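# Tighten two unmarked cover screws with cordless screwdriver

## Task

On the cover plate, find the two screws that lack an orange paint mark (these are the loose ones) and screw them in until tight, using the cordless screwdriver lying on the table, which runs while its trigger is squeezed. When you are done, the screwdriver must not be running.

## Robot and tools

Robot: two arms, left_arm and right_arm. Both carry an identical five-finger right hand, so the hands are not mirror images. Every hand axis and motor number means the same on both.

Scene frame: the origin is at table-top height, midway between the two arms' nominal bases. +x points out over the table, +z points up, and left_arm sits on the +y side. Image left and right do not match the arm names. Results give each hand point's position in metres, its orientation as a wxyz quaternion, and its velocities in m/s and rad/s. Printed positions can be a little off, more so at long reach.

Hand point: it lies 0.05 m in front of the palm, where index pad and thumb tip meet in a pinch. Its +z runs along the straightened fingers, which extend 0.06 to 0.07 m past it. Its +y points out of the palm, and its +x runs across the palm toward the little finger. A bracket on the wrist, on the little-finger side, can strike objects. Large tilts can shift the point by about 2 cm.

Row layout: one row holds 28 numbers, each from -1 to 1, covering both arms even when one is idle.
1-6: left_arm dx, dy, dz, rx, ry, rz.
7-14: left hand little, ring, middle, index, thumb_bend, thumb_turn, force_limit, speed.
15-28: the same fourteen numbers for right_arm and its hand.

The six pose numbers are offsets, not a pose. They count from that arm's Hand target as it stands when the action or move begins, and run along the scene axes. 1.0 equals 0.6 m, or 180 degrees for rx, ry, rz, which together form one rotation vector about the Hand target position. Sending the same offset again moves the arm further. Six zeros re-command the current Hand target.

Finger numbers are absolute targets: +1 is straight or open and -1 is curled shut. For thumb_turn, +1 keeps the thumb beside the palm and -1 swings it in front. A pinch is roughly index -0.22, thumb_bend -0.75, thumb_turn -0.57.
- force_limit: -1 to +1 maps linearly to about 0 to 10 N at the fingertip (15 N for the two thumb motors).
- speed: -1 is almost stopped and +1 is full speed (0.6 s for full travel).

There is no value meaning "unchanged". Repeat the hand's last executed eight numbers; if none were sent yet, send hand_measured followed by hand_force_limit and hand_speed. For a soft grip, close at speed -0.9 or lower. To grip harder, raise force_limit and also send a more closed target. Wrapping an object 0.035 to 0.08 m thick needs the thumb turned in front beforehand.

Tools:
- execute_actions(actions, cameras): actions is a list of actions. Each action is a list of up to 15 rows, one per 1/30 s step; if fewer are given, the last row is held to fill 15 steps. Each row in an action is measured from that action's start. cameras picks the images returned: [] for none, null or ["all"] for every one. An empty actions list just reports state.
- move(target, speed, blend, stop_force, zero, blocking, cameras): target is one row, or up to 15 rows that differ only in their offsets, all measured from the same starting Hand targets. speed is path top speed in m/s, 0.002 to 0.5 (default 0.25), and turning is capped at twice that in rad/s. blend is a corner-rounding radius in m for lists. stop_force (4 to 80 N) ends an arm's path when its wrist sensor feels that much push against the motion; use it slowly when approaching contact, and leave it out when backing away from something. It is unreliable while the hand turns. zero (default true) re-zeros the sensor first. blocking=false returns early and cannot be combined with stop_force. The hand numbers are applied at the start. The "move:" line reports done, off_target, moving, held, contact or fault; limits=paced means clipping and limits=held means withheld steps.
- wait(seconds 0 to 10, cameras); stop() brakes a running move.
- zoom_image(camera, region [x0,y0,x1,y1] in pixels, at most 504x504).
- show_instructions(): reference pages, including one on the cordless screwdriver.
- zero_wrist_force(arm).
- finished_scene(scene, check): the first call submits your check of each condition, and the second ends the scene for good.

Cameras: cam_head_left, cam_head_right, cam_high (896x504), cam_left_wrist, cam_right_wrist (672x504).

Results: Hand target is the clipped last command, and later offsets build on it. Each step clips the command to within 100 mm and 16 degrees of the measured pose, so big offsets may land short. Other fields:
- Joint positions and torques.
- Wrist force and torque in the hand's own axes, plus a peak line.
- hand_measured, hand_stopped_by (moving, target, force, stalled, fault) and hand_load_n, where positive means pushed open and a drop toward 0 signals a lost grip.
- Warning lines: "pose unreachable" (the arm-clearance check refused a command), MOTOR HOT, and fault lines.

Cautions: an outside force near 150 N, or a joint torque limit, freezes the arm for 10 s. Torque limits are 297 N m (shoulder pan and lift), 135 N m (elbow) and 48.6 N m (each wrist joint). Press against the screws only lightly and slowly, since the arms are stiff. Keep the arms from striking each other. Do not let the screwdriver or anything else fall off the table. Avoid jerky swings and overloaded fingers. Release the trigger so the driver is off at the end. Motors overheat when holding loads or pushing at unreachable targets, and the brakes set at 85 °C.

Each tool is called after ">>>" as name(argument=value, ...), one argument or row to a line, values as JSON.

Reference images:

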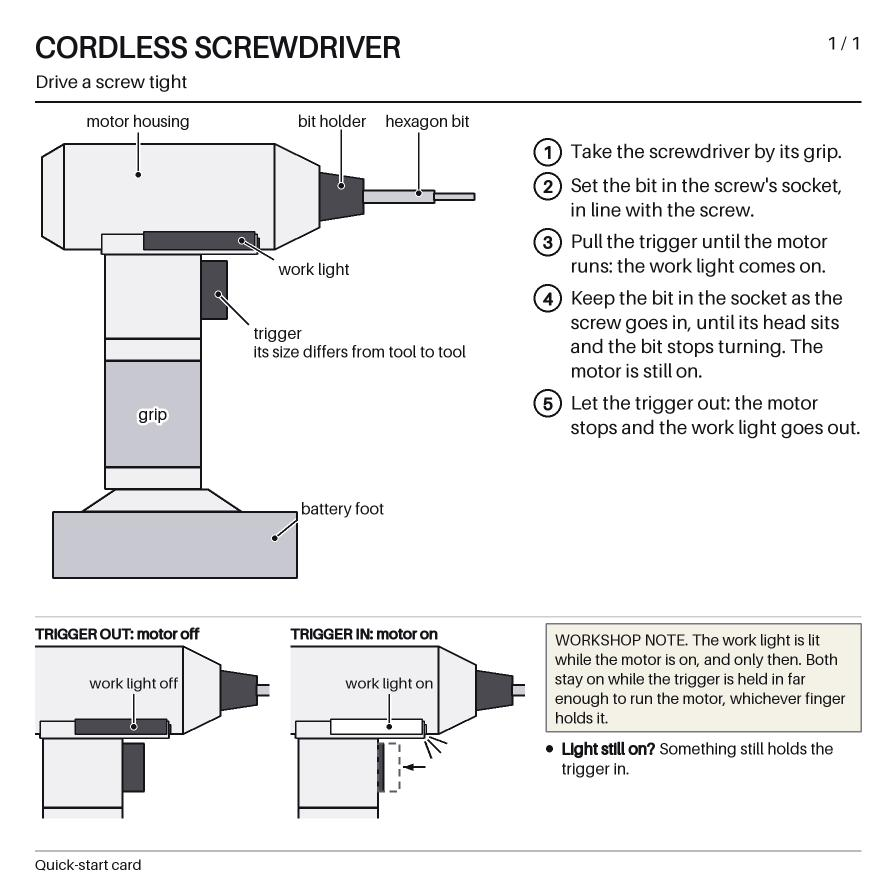

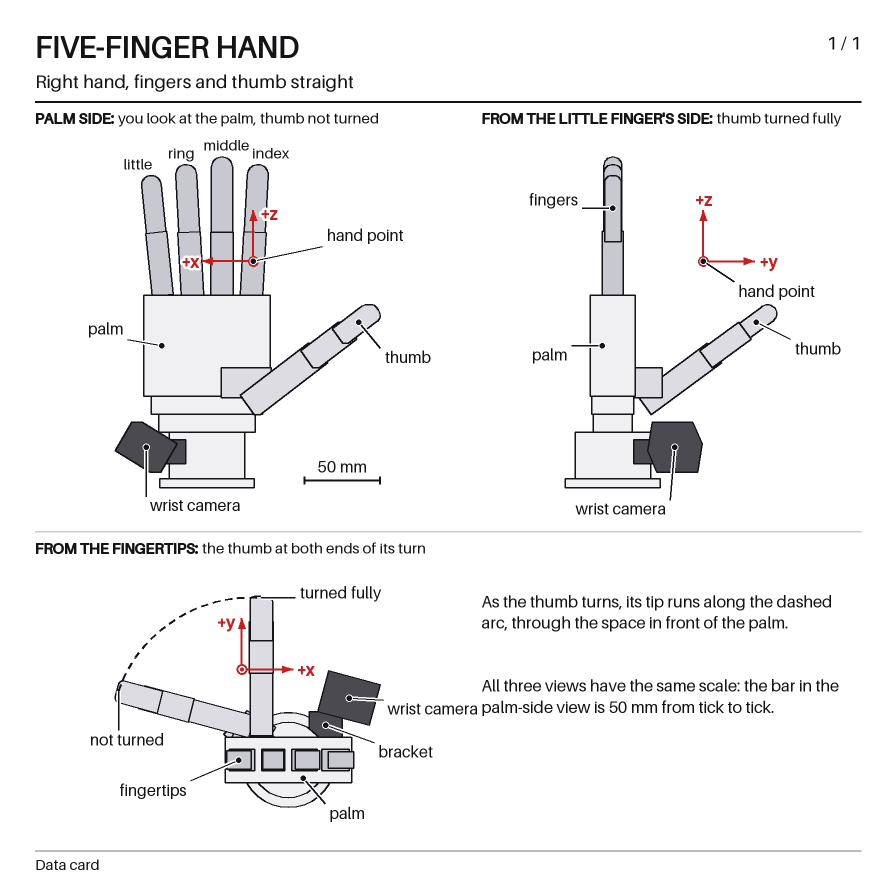

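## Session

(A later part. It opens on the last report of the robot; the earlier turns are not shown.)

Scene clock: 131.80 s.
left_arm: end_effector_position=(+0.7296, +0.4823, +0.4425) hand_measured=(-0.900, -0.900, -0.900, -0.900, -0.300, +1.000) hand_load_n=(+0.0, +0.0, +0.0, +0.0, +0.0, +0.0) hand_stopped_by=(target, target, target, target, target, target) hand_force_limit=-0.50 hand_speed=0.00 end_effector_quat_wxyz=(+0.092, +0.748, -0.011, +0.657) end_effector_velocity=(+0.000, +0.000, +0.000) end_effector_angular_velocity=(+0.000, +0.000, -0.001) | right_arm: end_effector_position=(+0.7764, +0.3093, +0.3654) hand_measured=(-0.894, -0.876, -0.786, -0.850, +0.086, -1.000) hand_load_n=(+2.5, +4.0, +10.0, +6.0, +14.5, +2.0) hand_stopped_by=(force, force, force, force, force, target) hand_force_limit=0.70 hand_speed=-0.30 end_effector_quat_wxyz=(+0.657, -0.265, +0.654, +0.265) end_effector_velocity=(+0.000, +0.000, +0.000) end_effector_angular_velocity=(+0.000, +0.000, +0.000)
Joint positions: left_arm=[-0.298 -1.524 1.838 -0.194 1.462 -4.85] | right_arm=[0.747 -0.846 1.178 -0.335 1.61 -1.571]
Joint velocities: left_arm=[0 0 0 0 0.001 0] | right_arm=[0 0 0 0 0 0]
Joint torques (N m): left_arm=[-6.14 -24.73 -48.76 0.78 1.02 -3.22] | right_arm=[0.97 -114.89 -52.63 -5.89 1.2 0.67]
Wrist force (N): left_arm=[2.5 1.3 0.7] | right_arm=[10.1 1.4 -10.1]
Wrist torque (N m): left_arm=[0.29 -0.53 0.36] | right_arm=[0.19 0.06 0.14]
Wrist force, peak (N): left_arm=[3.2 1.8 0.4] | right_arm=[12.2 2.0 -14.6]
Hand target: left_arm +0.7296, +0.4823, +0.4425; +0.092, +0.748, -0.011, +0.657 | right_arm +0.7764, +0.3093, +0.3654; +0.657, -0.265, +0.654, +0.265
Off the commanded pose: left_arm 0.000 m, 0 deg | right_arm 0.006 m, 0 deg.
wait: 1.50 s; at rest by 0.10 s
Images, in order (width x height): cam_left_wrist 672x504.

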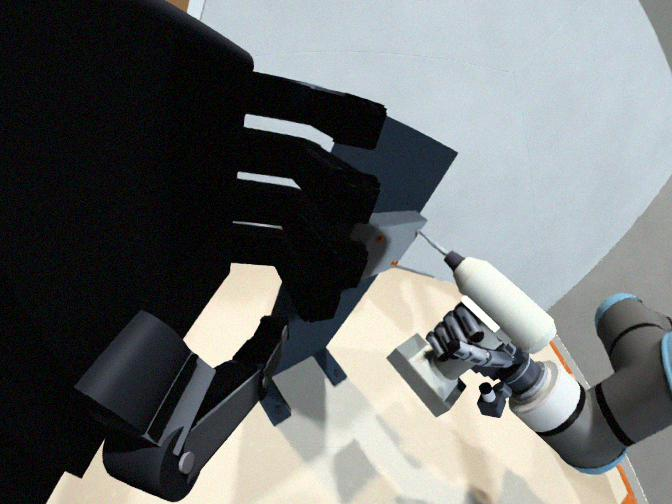

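>>> execute_actions(
  actions=[
    [[0,0,0,0,0,0,-0.9,-0.9,-0.9,-0.9,-0.3,1,-0.5,0,-0.0004,-0.0003,0,0,0,0,-0.98,-1,-1,-0.5,-1,-1,0.7,-0.1]],
  ],
  cameras=[],
)

>>> move(
  target=[0,0,0,0,0,0,-0.9,-0.9,-0.9,-0.9,-0.3,1,-0.5,0,-0.0208,-0.0139,0,0,0,0,-0.98,-1,-1,-0.5,-1,-1,0.7,-0.3],
  speed=0.03,
  cameras=["cam_left_wrist","cam_high"],
)

>>> zoom_image(
  camera="cam_left_wrist",
  region=[405, 215, 435, 245],
)

>>> zoom_image(
  camera="cam_left_wrist",
  region=[340, 200, 440, 300],
)

Scene clock: 132.93 s.
left_arm: end_effector_position=(+0.7296, +0.4823, +0.4425) hand_measured=(-0.900, -0.900, -0.900, -0.900, -0.300, +1.000) hand_load_n=(+0.0, +0.0, +0.0, +0.0, +0.0, +0.0) hand_stopped_by=(target, target, target, target, target, target) hand_force_limit=-0.50 hand_speed=0.00 end_effector_quat_wxyz=(+0.092, +0.748, -0.011, +0.657) end_effector_velocity=(+0.000, -0.001, +0.000) end_effector_angular_velocity=(+0.001, -0.001, -0.002) | right_arm: end_effector_position=(+0.7762, +0.3091, +0.3654) hand_measured=(-0.894, -0.876, -0.786, -0.500, +0.086, -1.000) hand_load_n=(+2.5, +4.5, +10.5, +0.0, +14.0, +2.5) hand_stopped_by=(force, force, force, target, force, target) hand_force_limit=0.70 hand_speed=-0.10 end_effector_quat_wxyz=(+0.657, -0.265, +0.654, +0.265) end_effector_velocity=(+0.000, +0.000, +0.000) end_effector_angular_velocity=(+0.000, +0.000, +0.000)
Joint positions: left_arm=[-0.298 -1.524 1.838 -0.194 1.462 -4.85] | right_arm=[0.747 -0.847 1.178 -0.335 1.611 -1.571]
Joint velocities: left_arm=[-0.002 0 0 -0.001 0 0.001] | right_arm=[0 0 0 -0.001 0 0]
Joint torques (N m): left_arm=[-10.69 -25.18 -48.66 -0.19 0.56 -3.48] | right_arm=[14.39 -122.81 -44.5 -6.59 2.18 0.56]
Wrist force (N): left_arm=[2.8 1.9 0.4] | right_arm=[8.0 0.3 -5.8]
Wrist torque (N m): left_arm=[0.41 -0.56 0.40] | right_arm=[0.21 -0.21 0.13]
Wrist force, peak (N): left_arm=[3.1 1.8 0.6] | right_arm=[11.4 1.6 -14.4]
Hand target: left_arm +0.7296, +0.4823, +0.4425; +0.092, +0.748, -0.011, +0.657 | right_arm +0.7762, +0.3091, +0.3654; +0.657, -0.265, +0.654, +0.265
Off the commanded pose: left_arm 0.000 m, 0 deg | right_arm 0.000 m, 0 deg.
No camera images: "cameras" was empty.

Scene clock: 133.73 s.
left_arm: end_effector_position=(+0.7296, +0.4823, +0.4425) hand_measured=(-0.900, -0.900, -0.900, -0.900, -0.300, +1.000) hand_load_n=(+0.0, +0.0, +0.0, +0.0, +0.0, +0.0) hand_stopped_by=(target, target, target, target, target, target) hand_force_limit=-0.50 hand_speed=0.00 end_effector_quat_wxyz=(+0.092, +0.748, -0.011, +0.657) end_effector_velocity=(+0.000, +0.000, -0.001) end_effector_angular_velocity=(-0.001, +0.001, +0.001) | right_arm: end_effector_position=(+0.7636, +0.3008, +0.3655) hand_measured=(-0.894, -0.876, -0.786, -0.500, +0.086, -1.000) hand_load_n=(+1.5, +4.5, +11.0, +0.0, +13.5, +2.5) hand_stopped_by=(force, force, force, target, force, target) hand_force_limit=0.70 hand_speed=-0.30 end_effector_quat_wxyz=(+0.657, -0.265, +0.654, +0.265) end_effector_velocity=(+0.001, +0.001, -0.001) end_effector_angular_velocity=(-0.001, +0.001, +0.000)
Joint positions: left_arm=[-0.298 -1.524 1.838 -0.194 1.462 -4.85] | right_arm=[0.751 -0.87 1.219 -0.353 1.614 -1.571]
Joint velocities: left_arm=[0 0.001 0 0.001 -0.001 -0.001] | right_arm=[0 0.003 -0.003 0.001 0 0]
Joint torques (N m): left_arm=[-7.29 -28.55 -49.23 -0.04 0.73 -3.18] | right_arm=[2.98 -103.12 -54.02 -1.57 0.72 -0.58]
Wrist force (N): left_arm=[3.0 1.7 0.4] | right_arm=[7.2 0.1 -1.0]
Wrist torque (N m): left_arm=[0.37 -0.58 0.40] | right_arm=[-0.11 -0.10 0.07]
Wrist force, peak (N): left_arm=[3.3 1.8 0.7] | right_arm=[7.7 -0.1 -5.6]
Hand target: left_arm +0.7296, +0.4823, +0.4425; +0.092, +0.748, -0.011, +0.657 | right_arm +0.7637, +0.3008, +0.3654; +0.657, -0.265, +0.654, +0.265
Off the commanded pose: left_arm 0.000 m, 0 deg | right_arm 0.000 m, 0 deg.
move: done
Images, in order (width x height): cam_high 896x504, cam_left_wrist 672x504.

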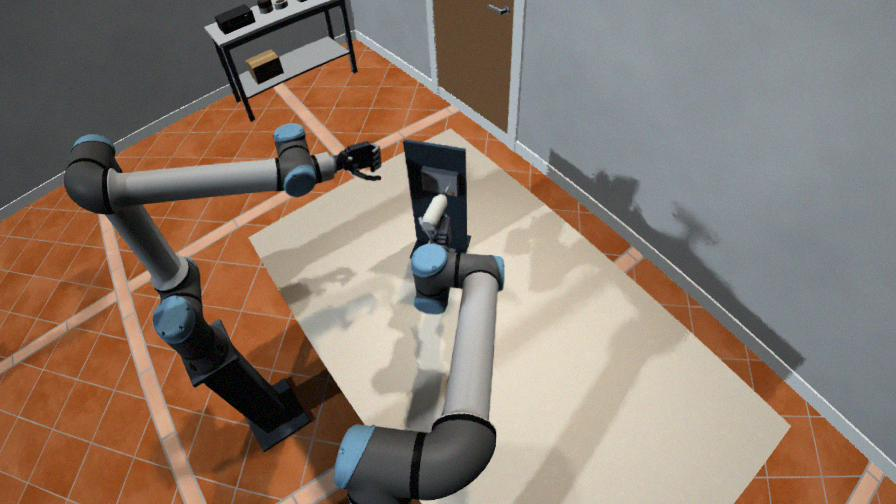

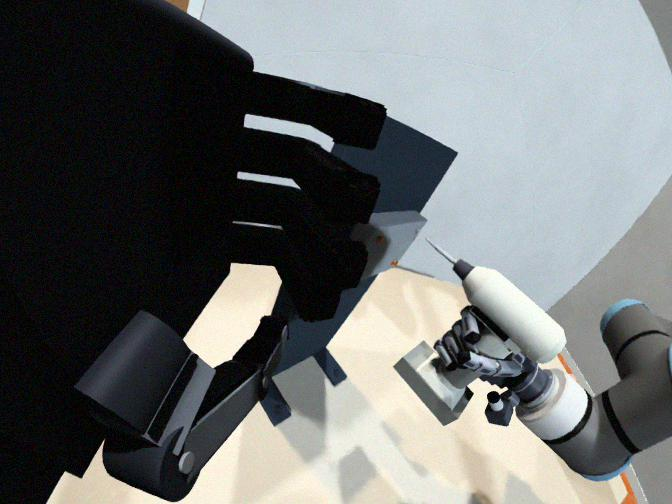

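Scaled by 16.800 from the camera's 672x504 image, which has a finer 960x720 frame.

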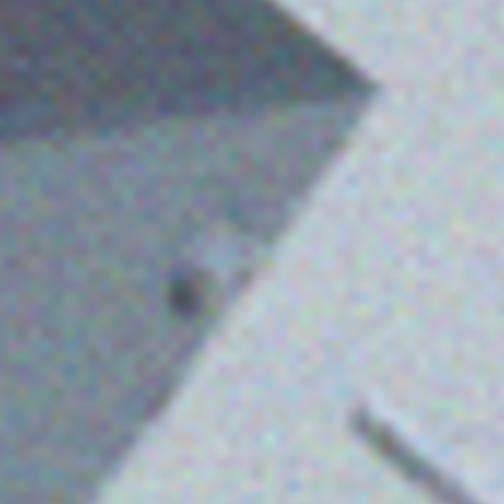

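Scaled by 5.040 from the camera's 672x504 image, which has a finer 960x720 frame.

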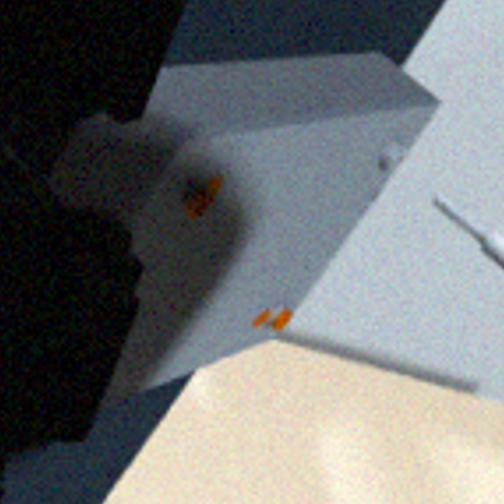

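>>> move(
  target=[
    [-0.065,0.0917,-0.1,0,0,0,-0.9,-0.9,-0.9,-0.9,-0.3,1,-0.5,0,-0.0277,-0.0185,0,0,0,0,-0.98,-1,-1,-0.5,-1,-1,0.7,-0.3],
  ],
  speed=0.08,
  cameras=["cam_left_wrist","cam_high"],
)

Scene clock: 136.37 s.
left_arm: end_effector_position=(+0.6905, +0.5376, +0.3826) hand_measured=(-0.900, -0.900, -0.900, -0.900, -0.300, +1.000) hand_load_n=(+0.5, +0.0, +0.0, +0.0, +0.0, +0.0) hand_stopped_by=(target, target, target, target, target, target) hand_force_limit=-0.50 hand_speed=0.00 end_effector_quat_wxyz=(+0.092, +0.748, -0.011, +0.657) end_effector_velocity=(+0.001, +0.001, +0.002) end_effector_angular_velocity=(+0.000, +0.000, +0.003) | right_arm: end_effector_position=(+0.7470, +0.2897, +0.3655) hand_measured=(-0.894, -0.876, -0.786, -0.500, +0.086, -1.000) hand_load_n=(+2.0, +4.5, +11.5, +0.0, +13.5, +2.5) hand_stopped_by=(force, force, force, target, force, target) hand_force_limit=0.70 hand_speed=-0.30 end_effector_quat_wxyz=(+0.657, -0.265, +0.654, +0.265) end_effector_velocity=(+0.000, +0.000, +0.001) end_effector_angular_velocity=(+0.001, -0.001, +0.000)
Joint positions: left_arm=[-0.214 -1.544 1.971 -0.309 1.546 -4.84] | right_arm=[0.756 -0.9 1.271 -0.374 1.619 -1.572]
Joint velocities: left_arm=[0 -0.001 -0.003 0.004 -0.003 0] | right_arm=[0 0 -0.002 0 0 0]
Joint torques (N m): left_arm=[-15.57 -41.53 -50.59 1.99 -2.14 1.46] | right_arm=[7.1 -99.6 -54.77 -2.52 1.08 -1.4]
Wrist force (N): left_arm=[2.7 1.6 0.4] | right_arm=[7.2 0.0 -0.9]
Wrist torque (N m): left_arm=[0.36 -0.53 0.37] | right_arm=[-0.11 -0.09 0.07]
Wrist force, peak (N): left_arm=[3.2 2.5 1.4] | right_arm=[7.5 0.0 -1.1]
Hand target: left_arm +0.6906, +0.5375, +0.3826; +0.092, +0.748, -0.011, +0.657 | right_arm +0.7471, +0.2897, +0.3654; +0.657, -0.265, +0.654, +0.265
Off the commanded pose: left_arm 0.000 m, 0 deg | right_arm 0.000 m, 0 deg.
move: done
Images, in order (width x height): cam_high 896x504, cam_left_wrist 672x504.

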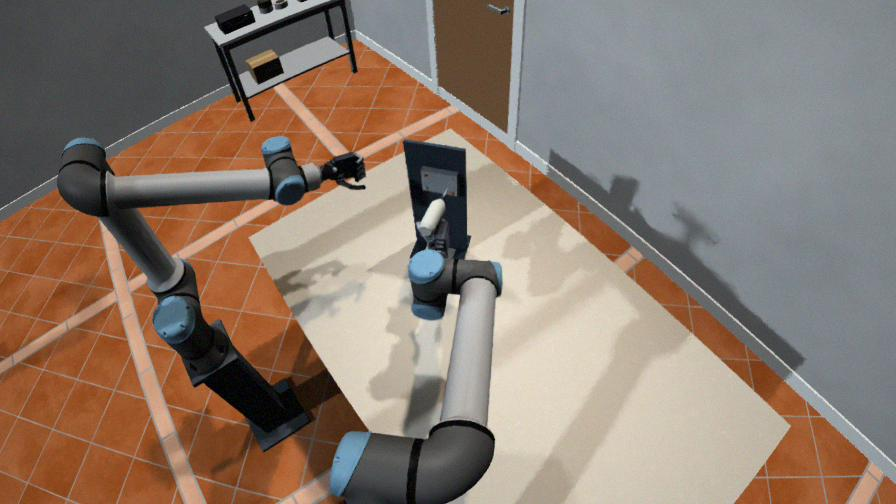

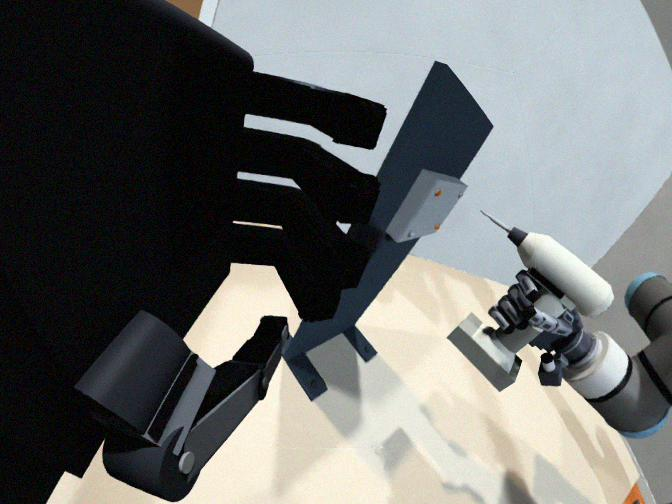

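>>> zoom_image(
  camera="cam_left_wrist",
  region=[375, 160, 515, 265],
)

>>> zoom_image(
  camera="cam_high",
  region=[405, 155, 475, 207],
)

Scaled by 3.600 from the camera's 672x504 image, which has a finer 960x720 frame.

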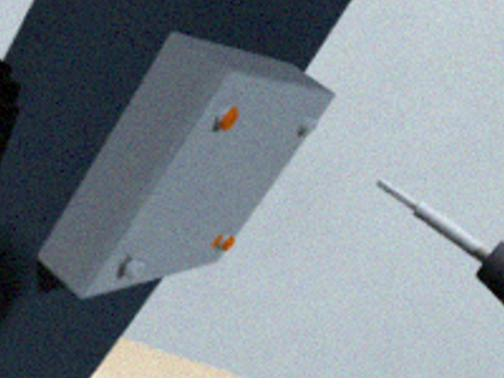

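Scaled by 7.200.

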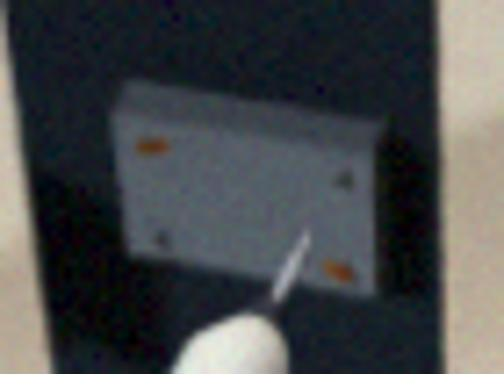

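>>> move(
  target=[
    [0,0,0,0,0,0,-0.9,-0.9,-0.9,-0.9,-0.3,1,-0.5,0,-0.065,0.0917,-0.1,0,0,0,-0.98,-1,-1,-0.5,-1,-1,0.7,-0.3],
  ],
  speed=0.08,
  cameras=["cam_left_wrist","cam_head_left"],
)

>>> zoom_image(
  camera="cam_left_wrist",
  region=[375, 160, 515, 265],
)

Scene clock: 138.30 s.
left_arm: end_effector_position=(+0.6906, +0.5375, +0.3826) hand_measured=(-0.900, -0.900, -0.900, -0.900, -0.300, +1.000) hand_load_n=(+0.0, +0.0, +0.0, +0.0, +0.0, +0.0) hand_stopped_by=(target, target, target, target, target, target) hand_force_limit=-0.50 hand_speed=0.00 end_effector_quat_wxyz=(+0.092, +0.748, -0.011, +0.657) end_effector_velocity=(+0.000, +0.000, +0.000) end_effector_angular_velocity=(-0.001, +0.001, +0.000) | right_arm: end_effector_position=(+0.7080, +0.3448, +0.3056) hand_measured=(-0.894, -0.876, -0.786, -0.500, +0.086, -1.000) hand_load_n=(+1.5, +4.5, +11.0, +0.0, +13.5, +2.5) hand_stopped_by=(force, force, force, target, force, target) hand_force_limit=0.70 hand_speed=-0.30 end_effector_quat_wxyz=(+0.657, -0.265, +0.654, +0.265) end_effector_velocity=(+0.001, -0.002, +0.002) end_effector_angular_velocity=(-0.001, +0.001, +0.000)
Joint positions: left_arm=[-0.214 -1.544 1.971 -0.308 1.545 -4.84] | right_arm=[0.827 -0.816 1.236 -0.424 1.69 -1.572]
Joint velocities: left_arm=[0 0.001 0 0 0 -0.001] | right_arm=[-0.002 -0.003 0.002 0.002 -0.002 0]
Joint torques (N m): left_arm=[-11.73 -21.04 -48.15 1.14 -1.88 -2.71] | right_arm=[-15.57 -120.86 -36.54 -1.46 -1.29 -1.91]
Wrist force (N): left_arm=[2.7 1.8 0.2] | right_arm=[7.0 0.2 -1.3]
Wrist torque (N m): left_arm=[0.40 -0.53 0.37] | right_arm=[-0.07 -0.06 0.07]
Wrist force, peak (N): left_arm=[3.0 1.9 0.4] | right_arm=[8.2 1.0 -1.0]
Hand target: left_arm +0.6906, +0.5375, +0.3826; +0.092, +0.748, -0.011, +0.657 | right_arm +0.7081, +0.3447, +0.3054; +0.657, -0.265, +0.654, +0.265
Off the commanded pose: left_arm 0.000 m, 0 deg | right_arm 0.000 m, 0 deg.
move: done
Images, in order (width x height): cam_head_left 896x504, cam_left_wrist 672x504.

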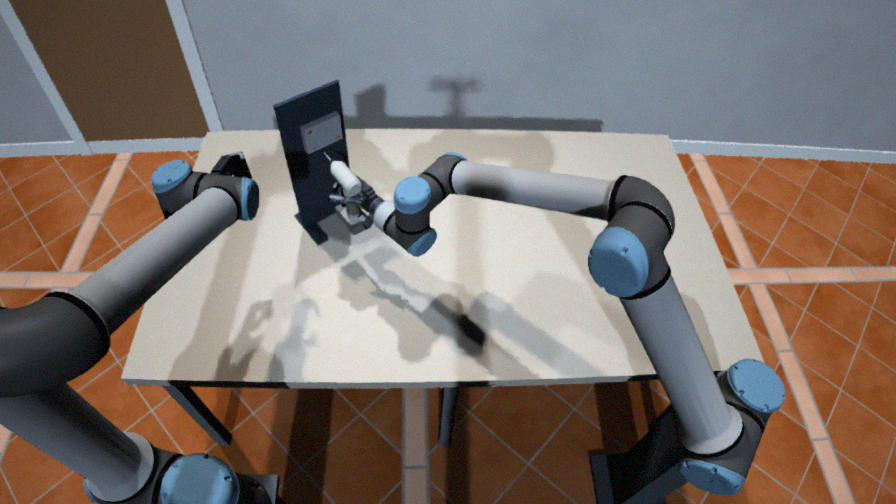

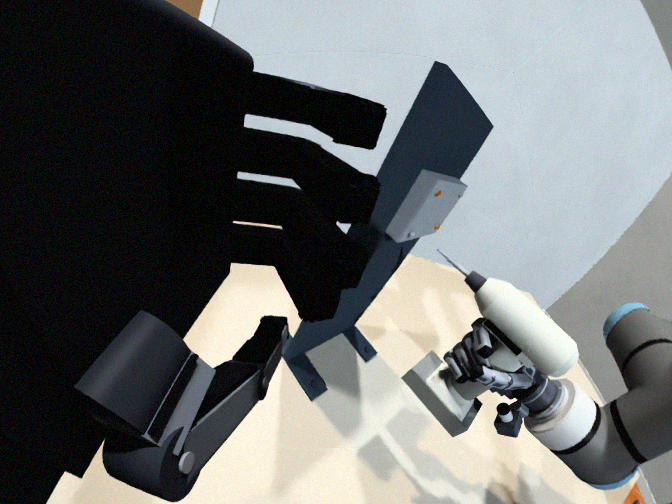

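Scaled by 3.600 from the camera's 672x504 image, which has a finer 960x720 frame.

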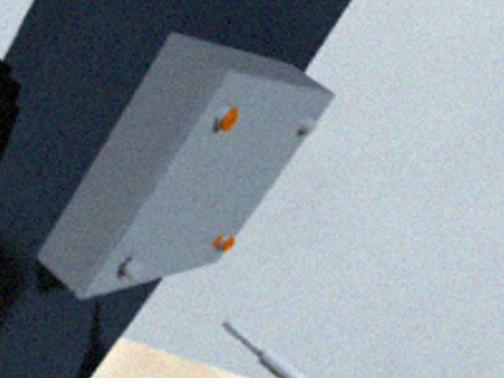

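>>> wait(
  seconds=0,
  cameras=["cam_left_wrist","cam_high","cam_head_left","cam_head_right"],
)

>>> zoom_image(
  camera="cam_high",
  region=[405, 155, 475, 207],
)

>>> zoom_image(
  camera="cam_head_left",
  region=[290, 105, 360, 175],
)

Scene clock: 138.87 s.
left_arm: end_effector_position=(+0.6906, +0.5375, +0.3826) hand_measured=(-0.900, -0.900, -0.900, -0.900, -0.300, +1.000) hand_load_n=(+0.0, +0.0, +0.0, +0.0, +0.0, +0.0) hand_stopped_by=(target, target, target, target, target, target) hand_force_limit=-0.50 hand_speed=0.00 end_effector_quat_wxyz=(+0.092, +0.748, -0.011, +0.657) end_effector_velocity=(+0.000, +0.000, +0.000) end_effector_angular_velocity=(+0.001, -0.001, +0.001) | right_arm: end_effector_position=(+0.7081, +0.3447, +0.3054) hand_measured=(-0.894, -0.876, -0.786, -0.500, +0.086, -1.000) hand_load_n=(+1.5, +4.5, +11.0, +0.0, +13.5, +2.5) hand_stopped_by=(force, force, force, target, force, target) hand_force_limit=0.70 hand_speed=-0.30 end_effector_quat_wxyz=(+0.657, -0.265, +0.654, +0.265) end_effector_velocity=(+0.000, +0.000, +0.003) end_effector_angular_velocity=(+0.002, -0.001, +0.000)
Joint positions: left_arm=[-0.214 -1.544 1.971 -0.308 1.545 -4.84] | right_arm=[0.826 -0.816 1.237 -0.424 1.69 -1.572]
Joint velocities: left_arm=[0 0 0 0 -0.001 0.001] | right_arm=[0 -0.003 0 0.001 0 0]
Joint torques (N m): left_arm=[-11.31 -21.64 -47.34 1.14 -2.04 -2.9] | right_arm=[-15.06 -122.58 -39.78 -2.02 -1.26 -1.6]
Wrist force (N): left_arm=[2.5 1.6 0.4] | right_arm=[6.9 0.2 -1.0]
Wrist torque (N m): left_arm=[0.36 -0.50 0.36] | right_arm=[-0.09 -0.06 0.06]
Wrist force, peak (N): left_arm=[2.9 1.7 0.3] | right_arm=[7.2 0.4 -1.3]
Hand target: left_arm +0.6906, +0.5375, +0.3826; +0.092, +0.748, -0.011, +0.657 | right_arm +0.7081, +0.3447, +0.3054; +0.657, -0.265, +0.654, +0.265
Off the commanded pose: left_arm 0.000 m, 0 deg | right_arm 0.000 m, 0 deg.
Images, in order (width x height): cam_head_left 896x504, cam_head_right 896x504, cam_high 896x504, cam_left_wrist 672x504.

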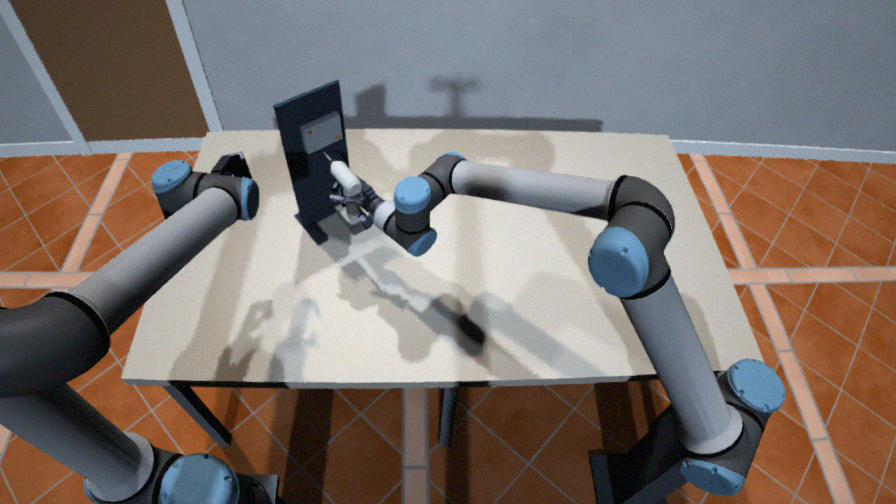

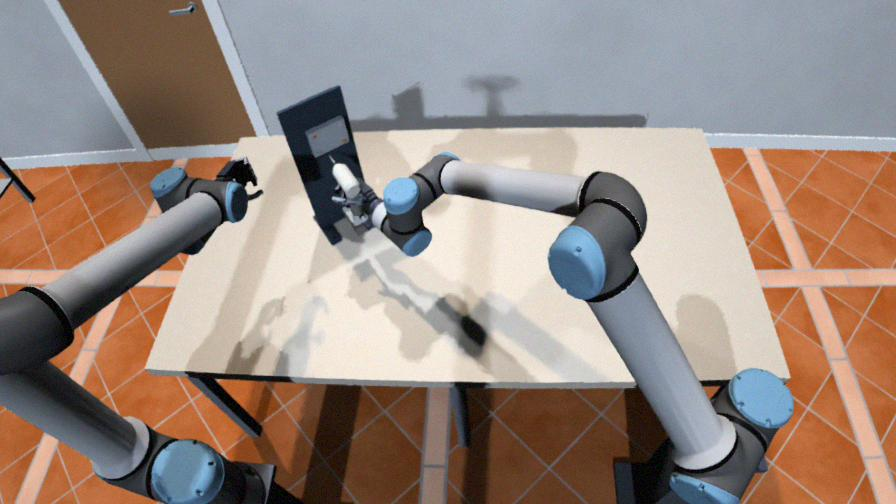

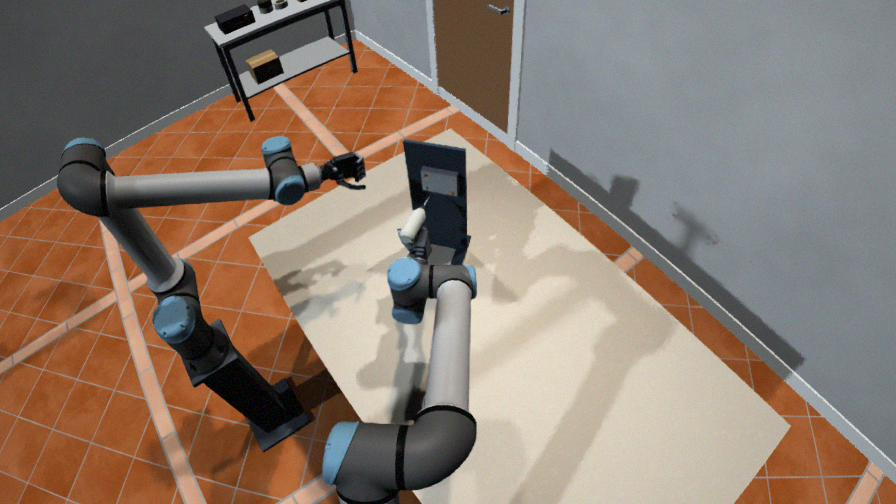

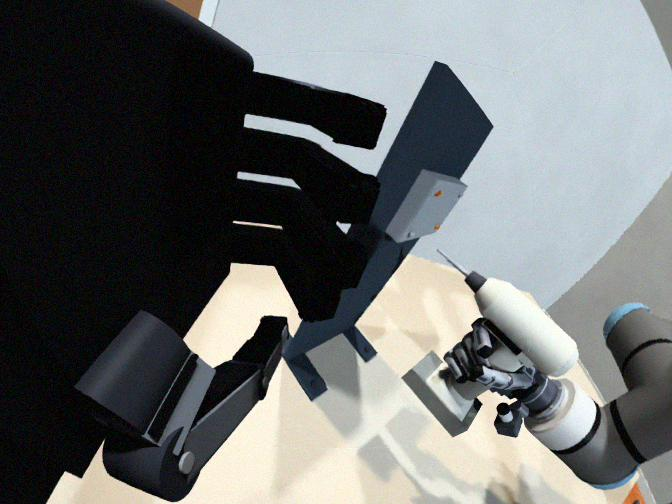

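Scaled by 7.200.

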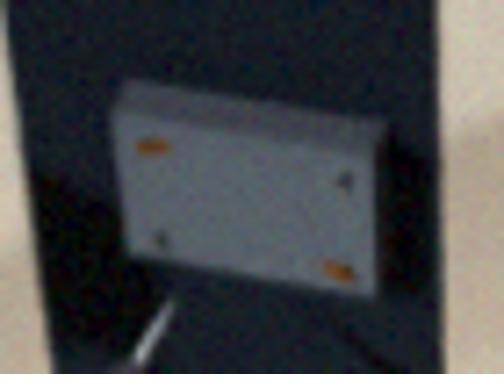

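Scaled by 7.200.

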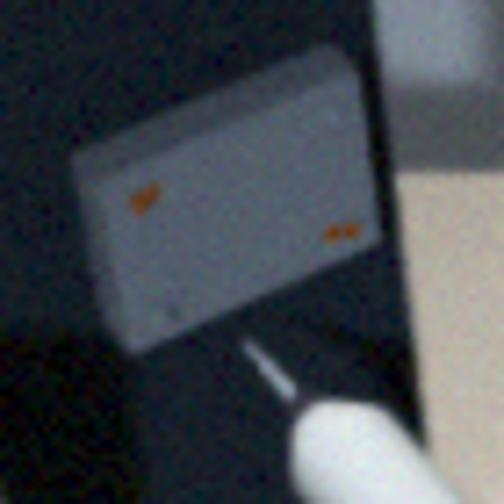

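>>> move(
  target=[
    [0,0,0,0,0,0,-0.9,-0.9,-0.9,-0.9,-0.3,1,-0.5,0,-0.0067,0.0427,-0.0025,0,0,0,-0.98,-1,-1,-0.5,-1,-1,0.7,-0.3],
  ],
  speed=0.08,
  cameras=["cam_left_wrist","cam_high"],
)

>>> zoom_image(
  camera="cam_left_wrist",
  region=[375, 190, 475, 265],
)

>>> zoom_image(
  camera="cam_high",
  region=[405, 155, 475, 207],
)

Scene clock: 140.40 s.
left_arm: end_effector_position=(+0.6906, +0.5375, +0.3826) hand_measured=(-0.900, -0.900, -0.900, -0.900, -0.300, +1.000) hand_load_n=(+0.0, +0.0, +0.0, +0.0, +0.0, +0.0) hand_stopped_by=(target, target, target, target, target, target) hand_force_limit=-0.50 hand_speed=0.00 end_effector_quat_wxyz=(+0.092, +0.748, -0.011, +0.657) end_effector_velocity=(+0.000, +0.000, +0.000) end_effector_angular_velocity=(+0.000, -0.001, +0.000) | right_arm: end_effector_position=(+0.7039, +0.3704, +0.3039) hand_measured=(-0.894, -0.876, -0.786, -0.500, +0.086, -1.000) hand_load_n=(+2.0, +4.5, +11.0, +0.0, +13.0, +2.5) hand_stopped_by=(force, force, force, target, force, target) hand_force_limit=0.70 hand_speed=-0.30 end_effector_quat_wxyz=(+0.657, -0.265, +0.654, +0.265) end_effector_velocity=(+0.000, -0.001, +0.000) end_effector_angular_velocity=(+0.000, +0.000, +0.001)
Joint positions: left_arm=[-0.214 -1.544 1.971 -0.308 1.545 -4.84] | right_arm=[0.847 -0.781 1.176 -0.398 1.71 -1.572]
Joint velocities: left_arm=[0 0 0 -0.001 0 0.001] | right_arm=[-0.001 -0.001 0.003 -0.002 -0.002 0]
Joint torques (N m): left_arm=[-12.61 -20.23 -43.98 1.43 -2.08 -2.84] | right_arm=[-17.65 -127.38 -39.02 -7.21 -1.32 -1.93]
Wrist force (N): left_arm=[2.2 1.8 0.4] | right_arm=[7.3 0.3 -1.4]
Wrist torque (N m): left_arm=[0.39 -0.46 0.34] | right_arm=[-0.06 -0.08 0.09]
Wrist force, peak (N): left_arm=[3.0 2.0 0.1] | right_arm=[7.5 0.5 -0.8]
Hand target: left_arm +0.6906, +0.5375, +0.3826; +0.092, +0.748, -0.011, +0.657 | right_arm +0.7041, +0.3703, +0.3040; +0.657, -0.265, +0.654, +0.265
Off the commanded pose: left_arm 0.000 m, 0 deg | right_arm 0.000 m, 0 deg.
move: done
Images, in order (width x height): cam_high 896x504, cam_left_wrist 672x504.

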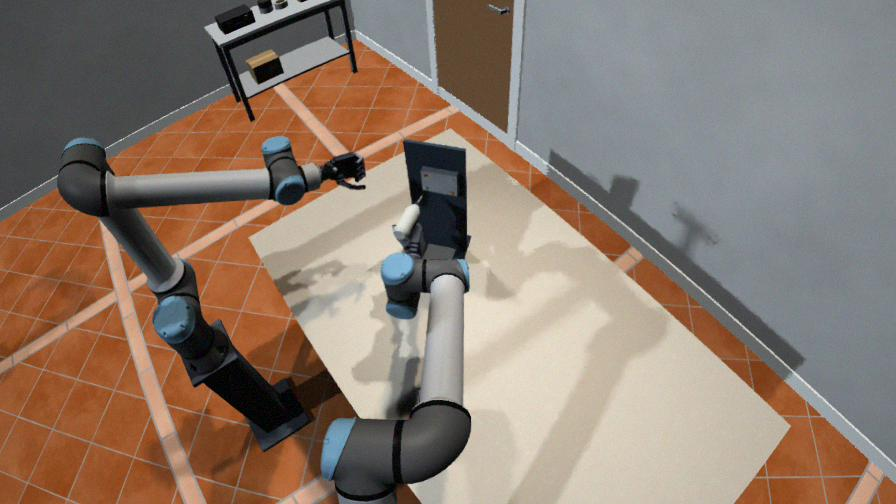

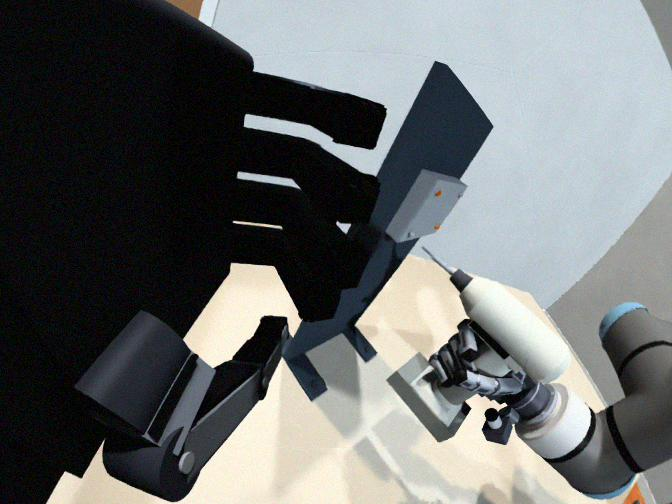

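Scaled by 5.040 from the camera's 672x504 image, which has a finer 960x720 frame.

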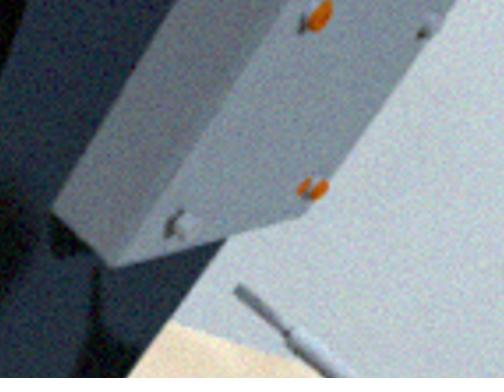

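Scaled by 7.200.

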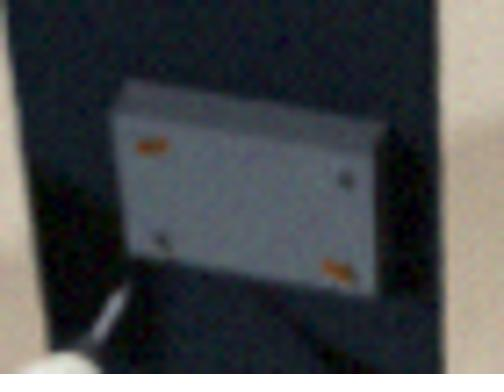

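>>> move(
  target=[
    [0,0,0.2,0,0,0,-0.9,-0.9,-0.9,-0.9,-0.3,1,-0.5,0,0,0,0,0,0,0,-0.98,-1,-1,-0.5,-1,-1,0.7,-0.3],
    [0.0757,-0.0792,0.2432,0.0171,0.1933,0.1451,-0.9,-0.9,-0.9,-0.9,-0.3,1,-0.5,0,0,0,0,0,0,0,-0.98,-1,-1,-0.5,-1,-1,0.7,-0.3],
  ],
  speed=0.2,
  blend=[0.03,0],
  cameras=["cam_left_wrist"],
)

>>> zoom_image(
  camera="cam_left_wrist",
  region=[350, 240, 450, 315],
)

Scene clock: 144.20 s.
left_arm: end_effector_position=(+0.7362, +0.4895, +0.5281) hand_measured=(-0.900, -0.900, -0.900, -0.900, -0.300, +1.000) hand_load_n=(+0.0, +0.0, +0.0, +0.0, +0.0, +0.0) hand_stopped_by=(target, target, target, target, target, target) hand_force_limit=-0.50 hand_speed=0.00 end_effector_quat_wxyz=(-0.077, +0.894, +0.166, +0.409) end_effector_velocity=(-0.001, +0.000, +0.000) end_effector_angular_velocity=(+0.001, +0.002, -0.001) | right_arm: end_effector_position=(+0.7041, +0.3703, +0.3040) hand_measured=(-0.894, -0.876, -0.786, -0.500, +0.086, -1.000) hand_load_n=(+2.0, +4.5, +11.0, -0.5, +13.5, +2.5) hand_stopped_by=(force, force, force, target, force, target) hand_force_limit=0.70 hand_speed=-0.30 end_effector_quat_wxyz=(+0.657, -0.265, +0.654, +0.265) end_effector_velocity=(+0.000, +0.000, +0.001) end_effector_angular_velocity=(+0.001, +0.000, +0.000)
Joint positions: left_arm=[-0.43 -1.32 1.27 0.925 1.018 -5.27] | right_arm=[0.847 -0.781 1.176 -0.399 1.71 -1.572]
Joint velocities: left_arm=[-0.001 -0.001 0 0.003 0 0] | right_arm=[0 -0.001 0 0 0 0]
Joint torques (N m): left_arm=[10.51 -57.71 -38.52 4.65 1.05 0.61] | right_arm=[-14.77 -125.86 -49.9 -5.44 -1.3 0.36]
Wrist force (N): left_arm=[2.5 1.7 -0.7] | right_arm=[7.0 0.1 -1.3]
Wrist torque (N m): left_arm=[0.48 -0.43 0.37] | right_arm=[-0.08 -0.06 0.07]
Wrist force, peak (N): left_arm=[3.7 2.1 -0.2] | right_arm=[7.8 0.0 -1.0]
Hand target: left_arm +0.7361, +0.4896, +0.5282; -0.077, +0.894, +0.166, +0.409 | right_arm +0.7041, +0.3703, +0.3040; +0.657, -0.265, +0.654, +0.265
Off the commanded pose: left_arm 0.001 m, 0 deg | right_arm 0.000 m, 0 deg.
move: done
Images, in order (width x height): cam_left_wrist 672x504.

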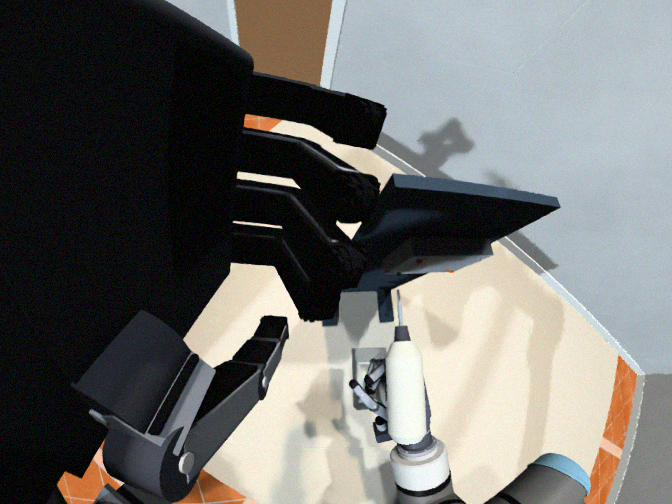

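Scaled by 5.040 from the camera's 672x504 image, which has a finer 960x720 frame.

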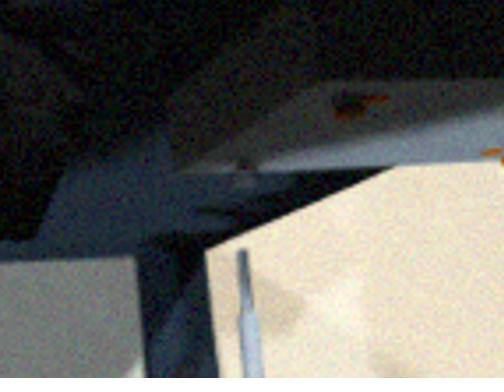

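>>> zoom_image(
  camera="cam_left_wrist",
  region=[378, 262, 426, 322],
)

Scaled by 8.400 from the camera's 672x504 image, which has a finer 960x720 frame.

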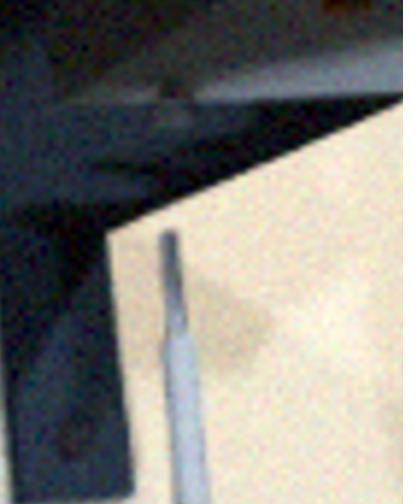

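>>> move(
  target=[
    [0,0,0,0,0,0,-0.9,-0.9,-0.9,-0.9,-0.3,1,-0.5,0,0.0268,0.0138,0.005,0,0,0,-0.98,-1,-1,-0.5,-1,-1,0.7,-0.3],
  ],
  speed=0.05,
  cameras=["cam_left_wrist","cam_high","cam_head_left"],
)

>>> zoom_image(
  camera="cam_left_wrist",
  region=[378, 262, 426, 298],
)

>>> zoom_image(
  camera="cam_high",
  region=[415, 175, 445, 205],
)

>>> zoom_image(
  camera="cam_head_left",
  region=[300, 130, 340, 170],
)

Scene clock: 145.27 s.
left_arm: end_effector_position=(+0.7361, +0.4896, +0.5281) hand_measured=(-0.900, -0.900, -0.900, -0.900, -0.300, +1.000) hand_load_n=(+0.0, +0.0, +0.0, +0.0, +0.0, +0.0) hand_stopped_by=(target, target, target, target, target, target) hand_force_limit=-0.50 hand_speed=0.00 end_effector_quat_wxyz=(-0.077, +0.894, +0.166, +0.409) end_effector_velocity=(+0.000, -0.001, +0.000) end_effector_angular_velocity=(+0.000, +0.000, -0.001) | right_arm: end_effector_position=(+0.7203, +0.3786, +0.3069) hand_measured=(-0.894, -0.876, -0.786, -0.500, +0.086, -1.000) hand_load_n=(+2.0, +4.5, +11.0, +0.0, +13.5, +2.5) hand_stopped_by=(force, force, force, target, force, target) hand_force_limit=0.70 hand_speed=-0.30 end_effector_quat_wxyz=(+0.657, -0.265, +0.654, +0.265) end_effector_velocity=(+0.000, -0.001, +0.000) end_effector_angular_velocity=(+0.001, +0.000, -0.001)
Joint positions: left_arm=[-0.43 -1.32 1.27 0.925 1.018 -5.27] | right_arm=[0.839 -0.758 1.128 -0.374 1.702 -1.572]
Joint velocities: left_arm=[-0.001 -0.001 0 0 0 0.001] | right_arm=[0 -0.002 0.003 -0.003 0.001 0]
Joint torques (N m): left_arm=[4.53 -63.07 -50.13 4.25 0.95 -2.96] | right_arm=[11.03 -126.53 -39.78 -6.67 1.32 0.98]
Wrist force (N): left_arm=[2.6 1.5 -1.2] | right_arm=[7.6 0.3 -1.3]
Wrist torque (N m): left_arm=[0.47 -0.43 0.36] | right_arm=[-0.05 -0.11 0.11]
Wrist force, peak (N): left_arm=[2.7 2.1 -0.8] | right_arm=[8.4 1.0 -7.7]
Hand target: left_arm +0.7361, +0.4896, +0.5282; -0.077, +0.894, +0.166, +0.409 | right_arm +0.7202, +0.3786, +0.3070; +0.657, -0.265, +0.654, +0.265
Off the commanded pose: left_arm 0.000 m, 0 deg | right_arm 0.000 m, 0 deg.
move: done
Images, in order (width x height): cam_head_left 896x504, cam_high 896x504, cam_left_wrist 672x504.

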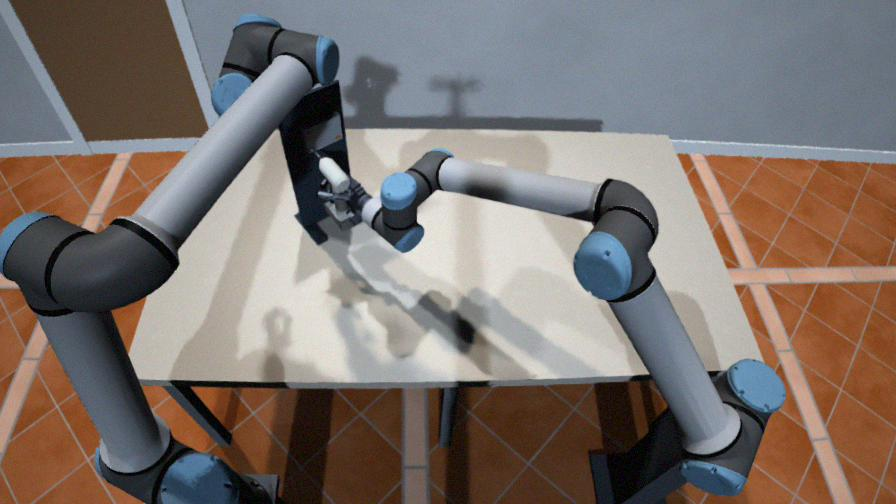

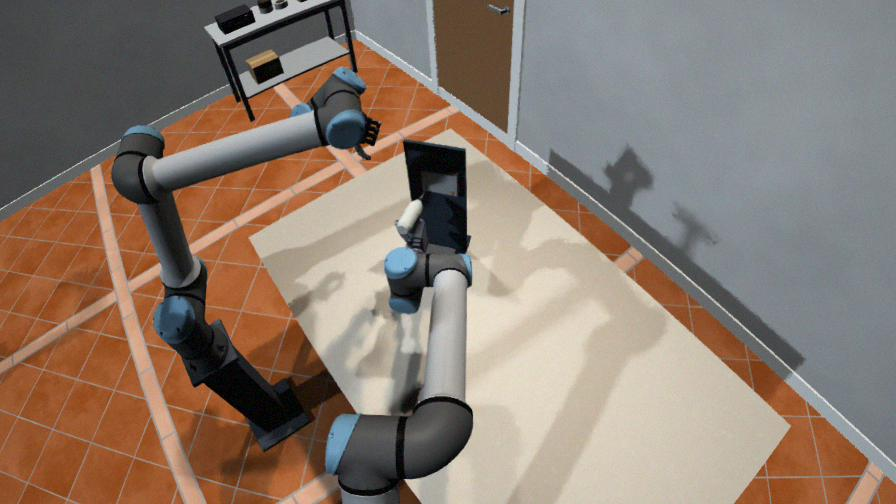

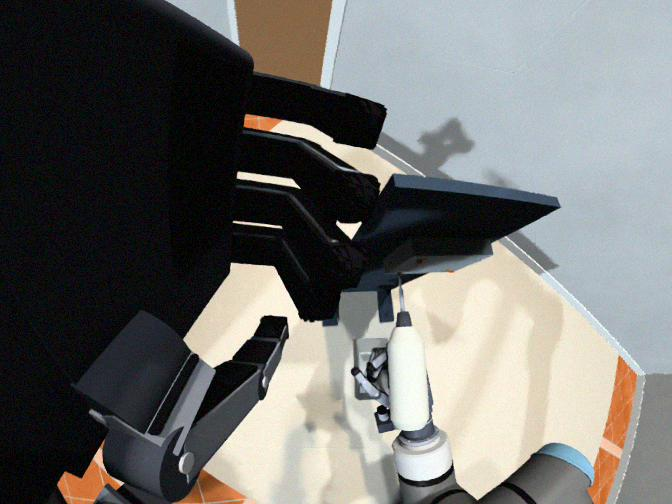

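Scaled by 10.500 from the camera's 672x504 image, which has a finer 960x720 frame.

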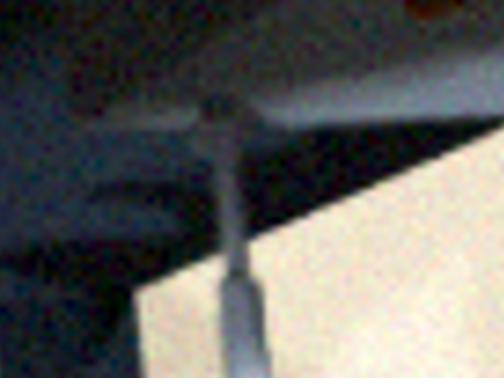

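Scaled by 16.800.

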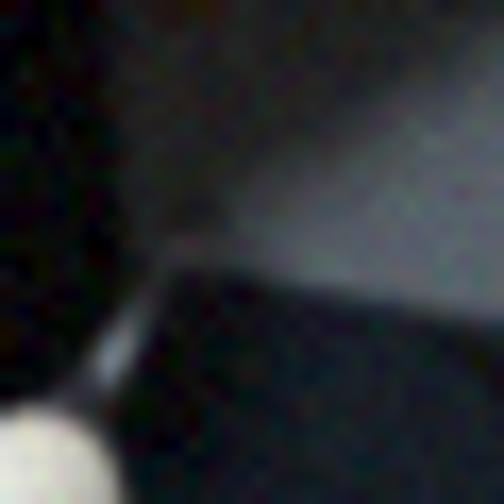

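Scaled by 12.600.

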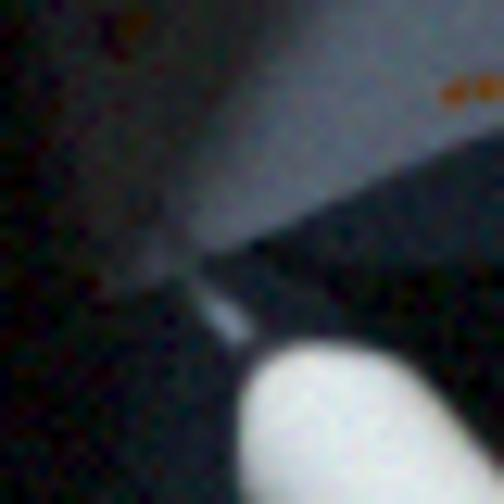

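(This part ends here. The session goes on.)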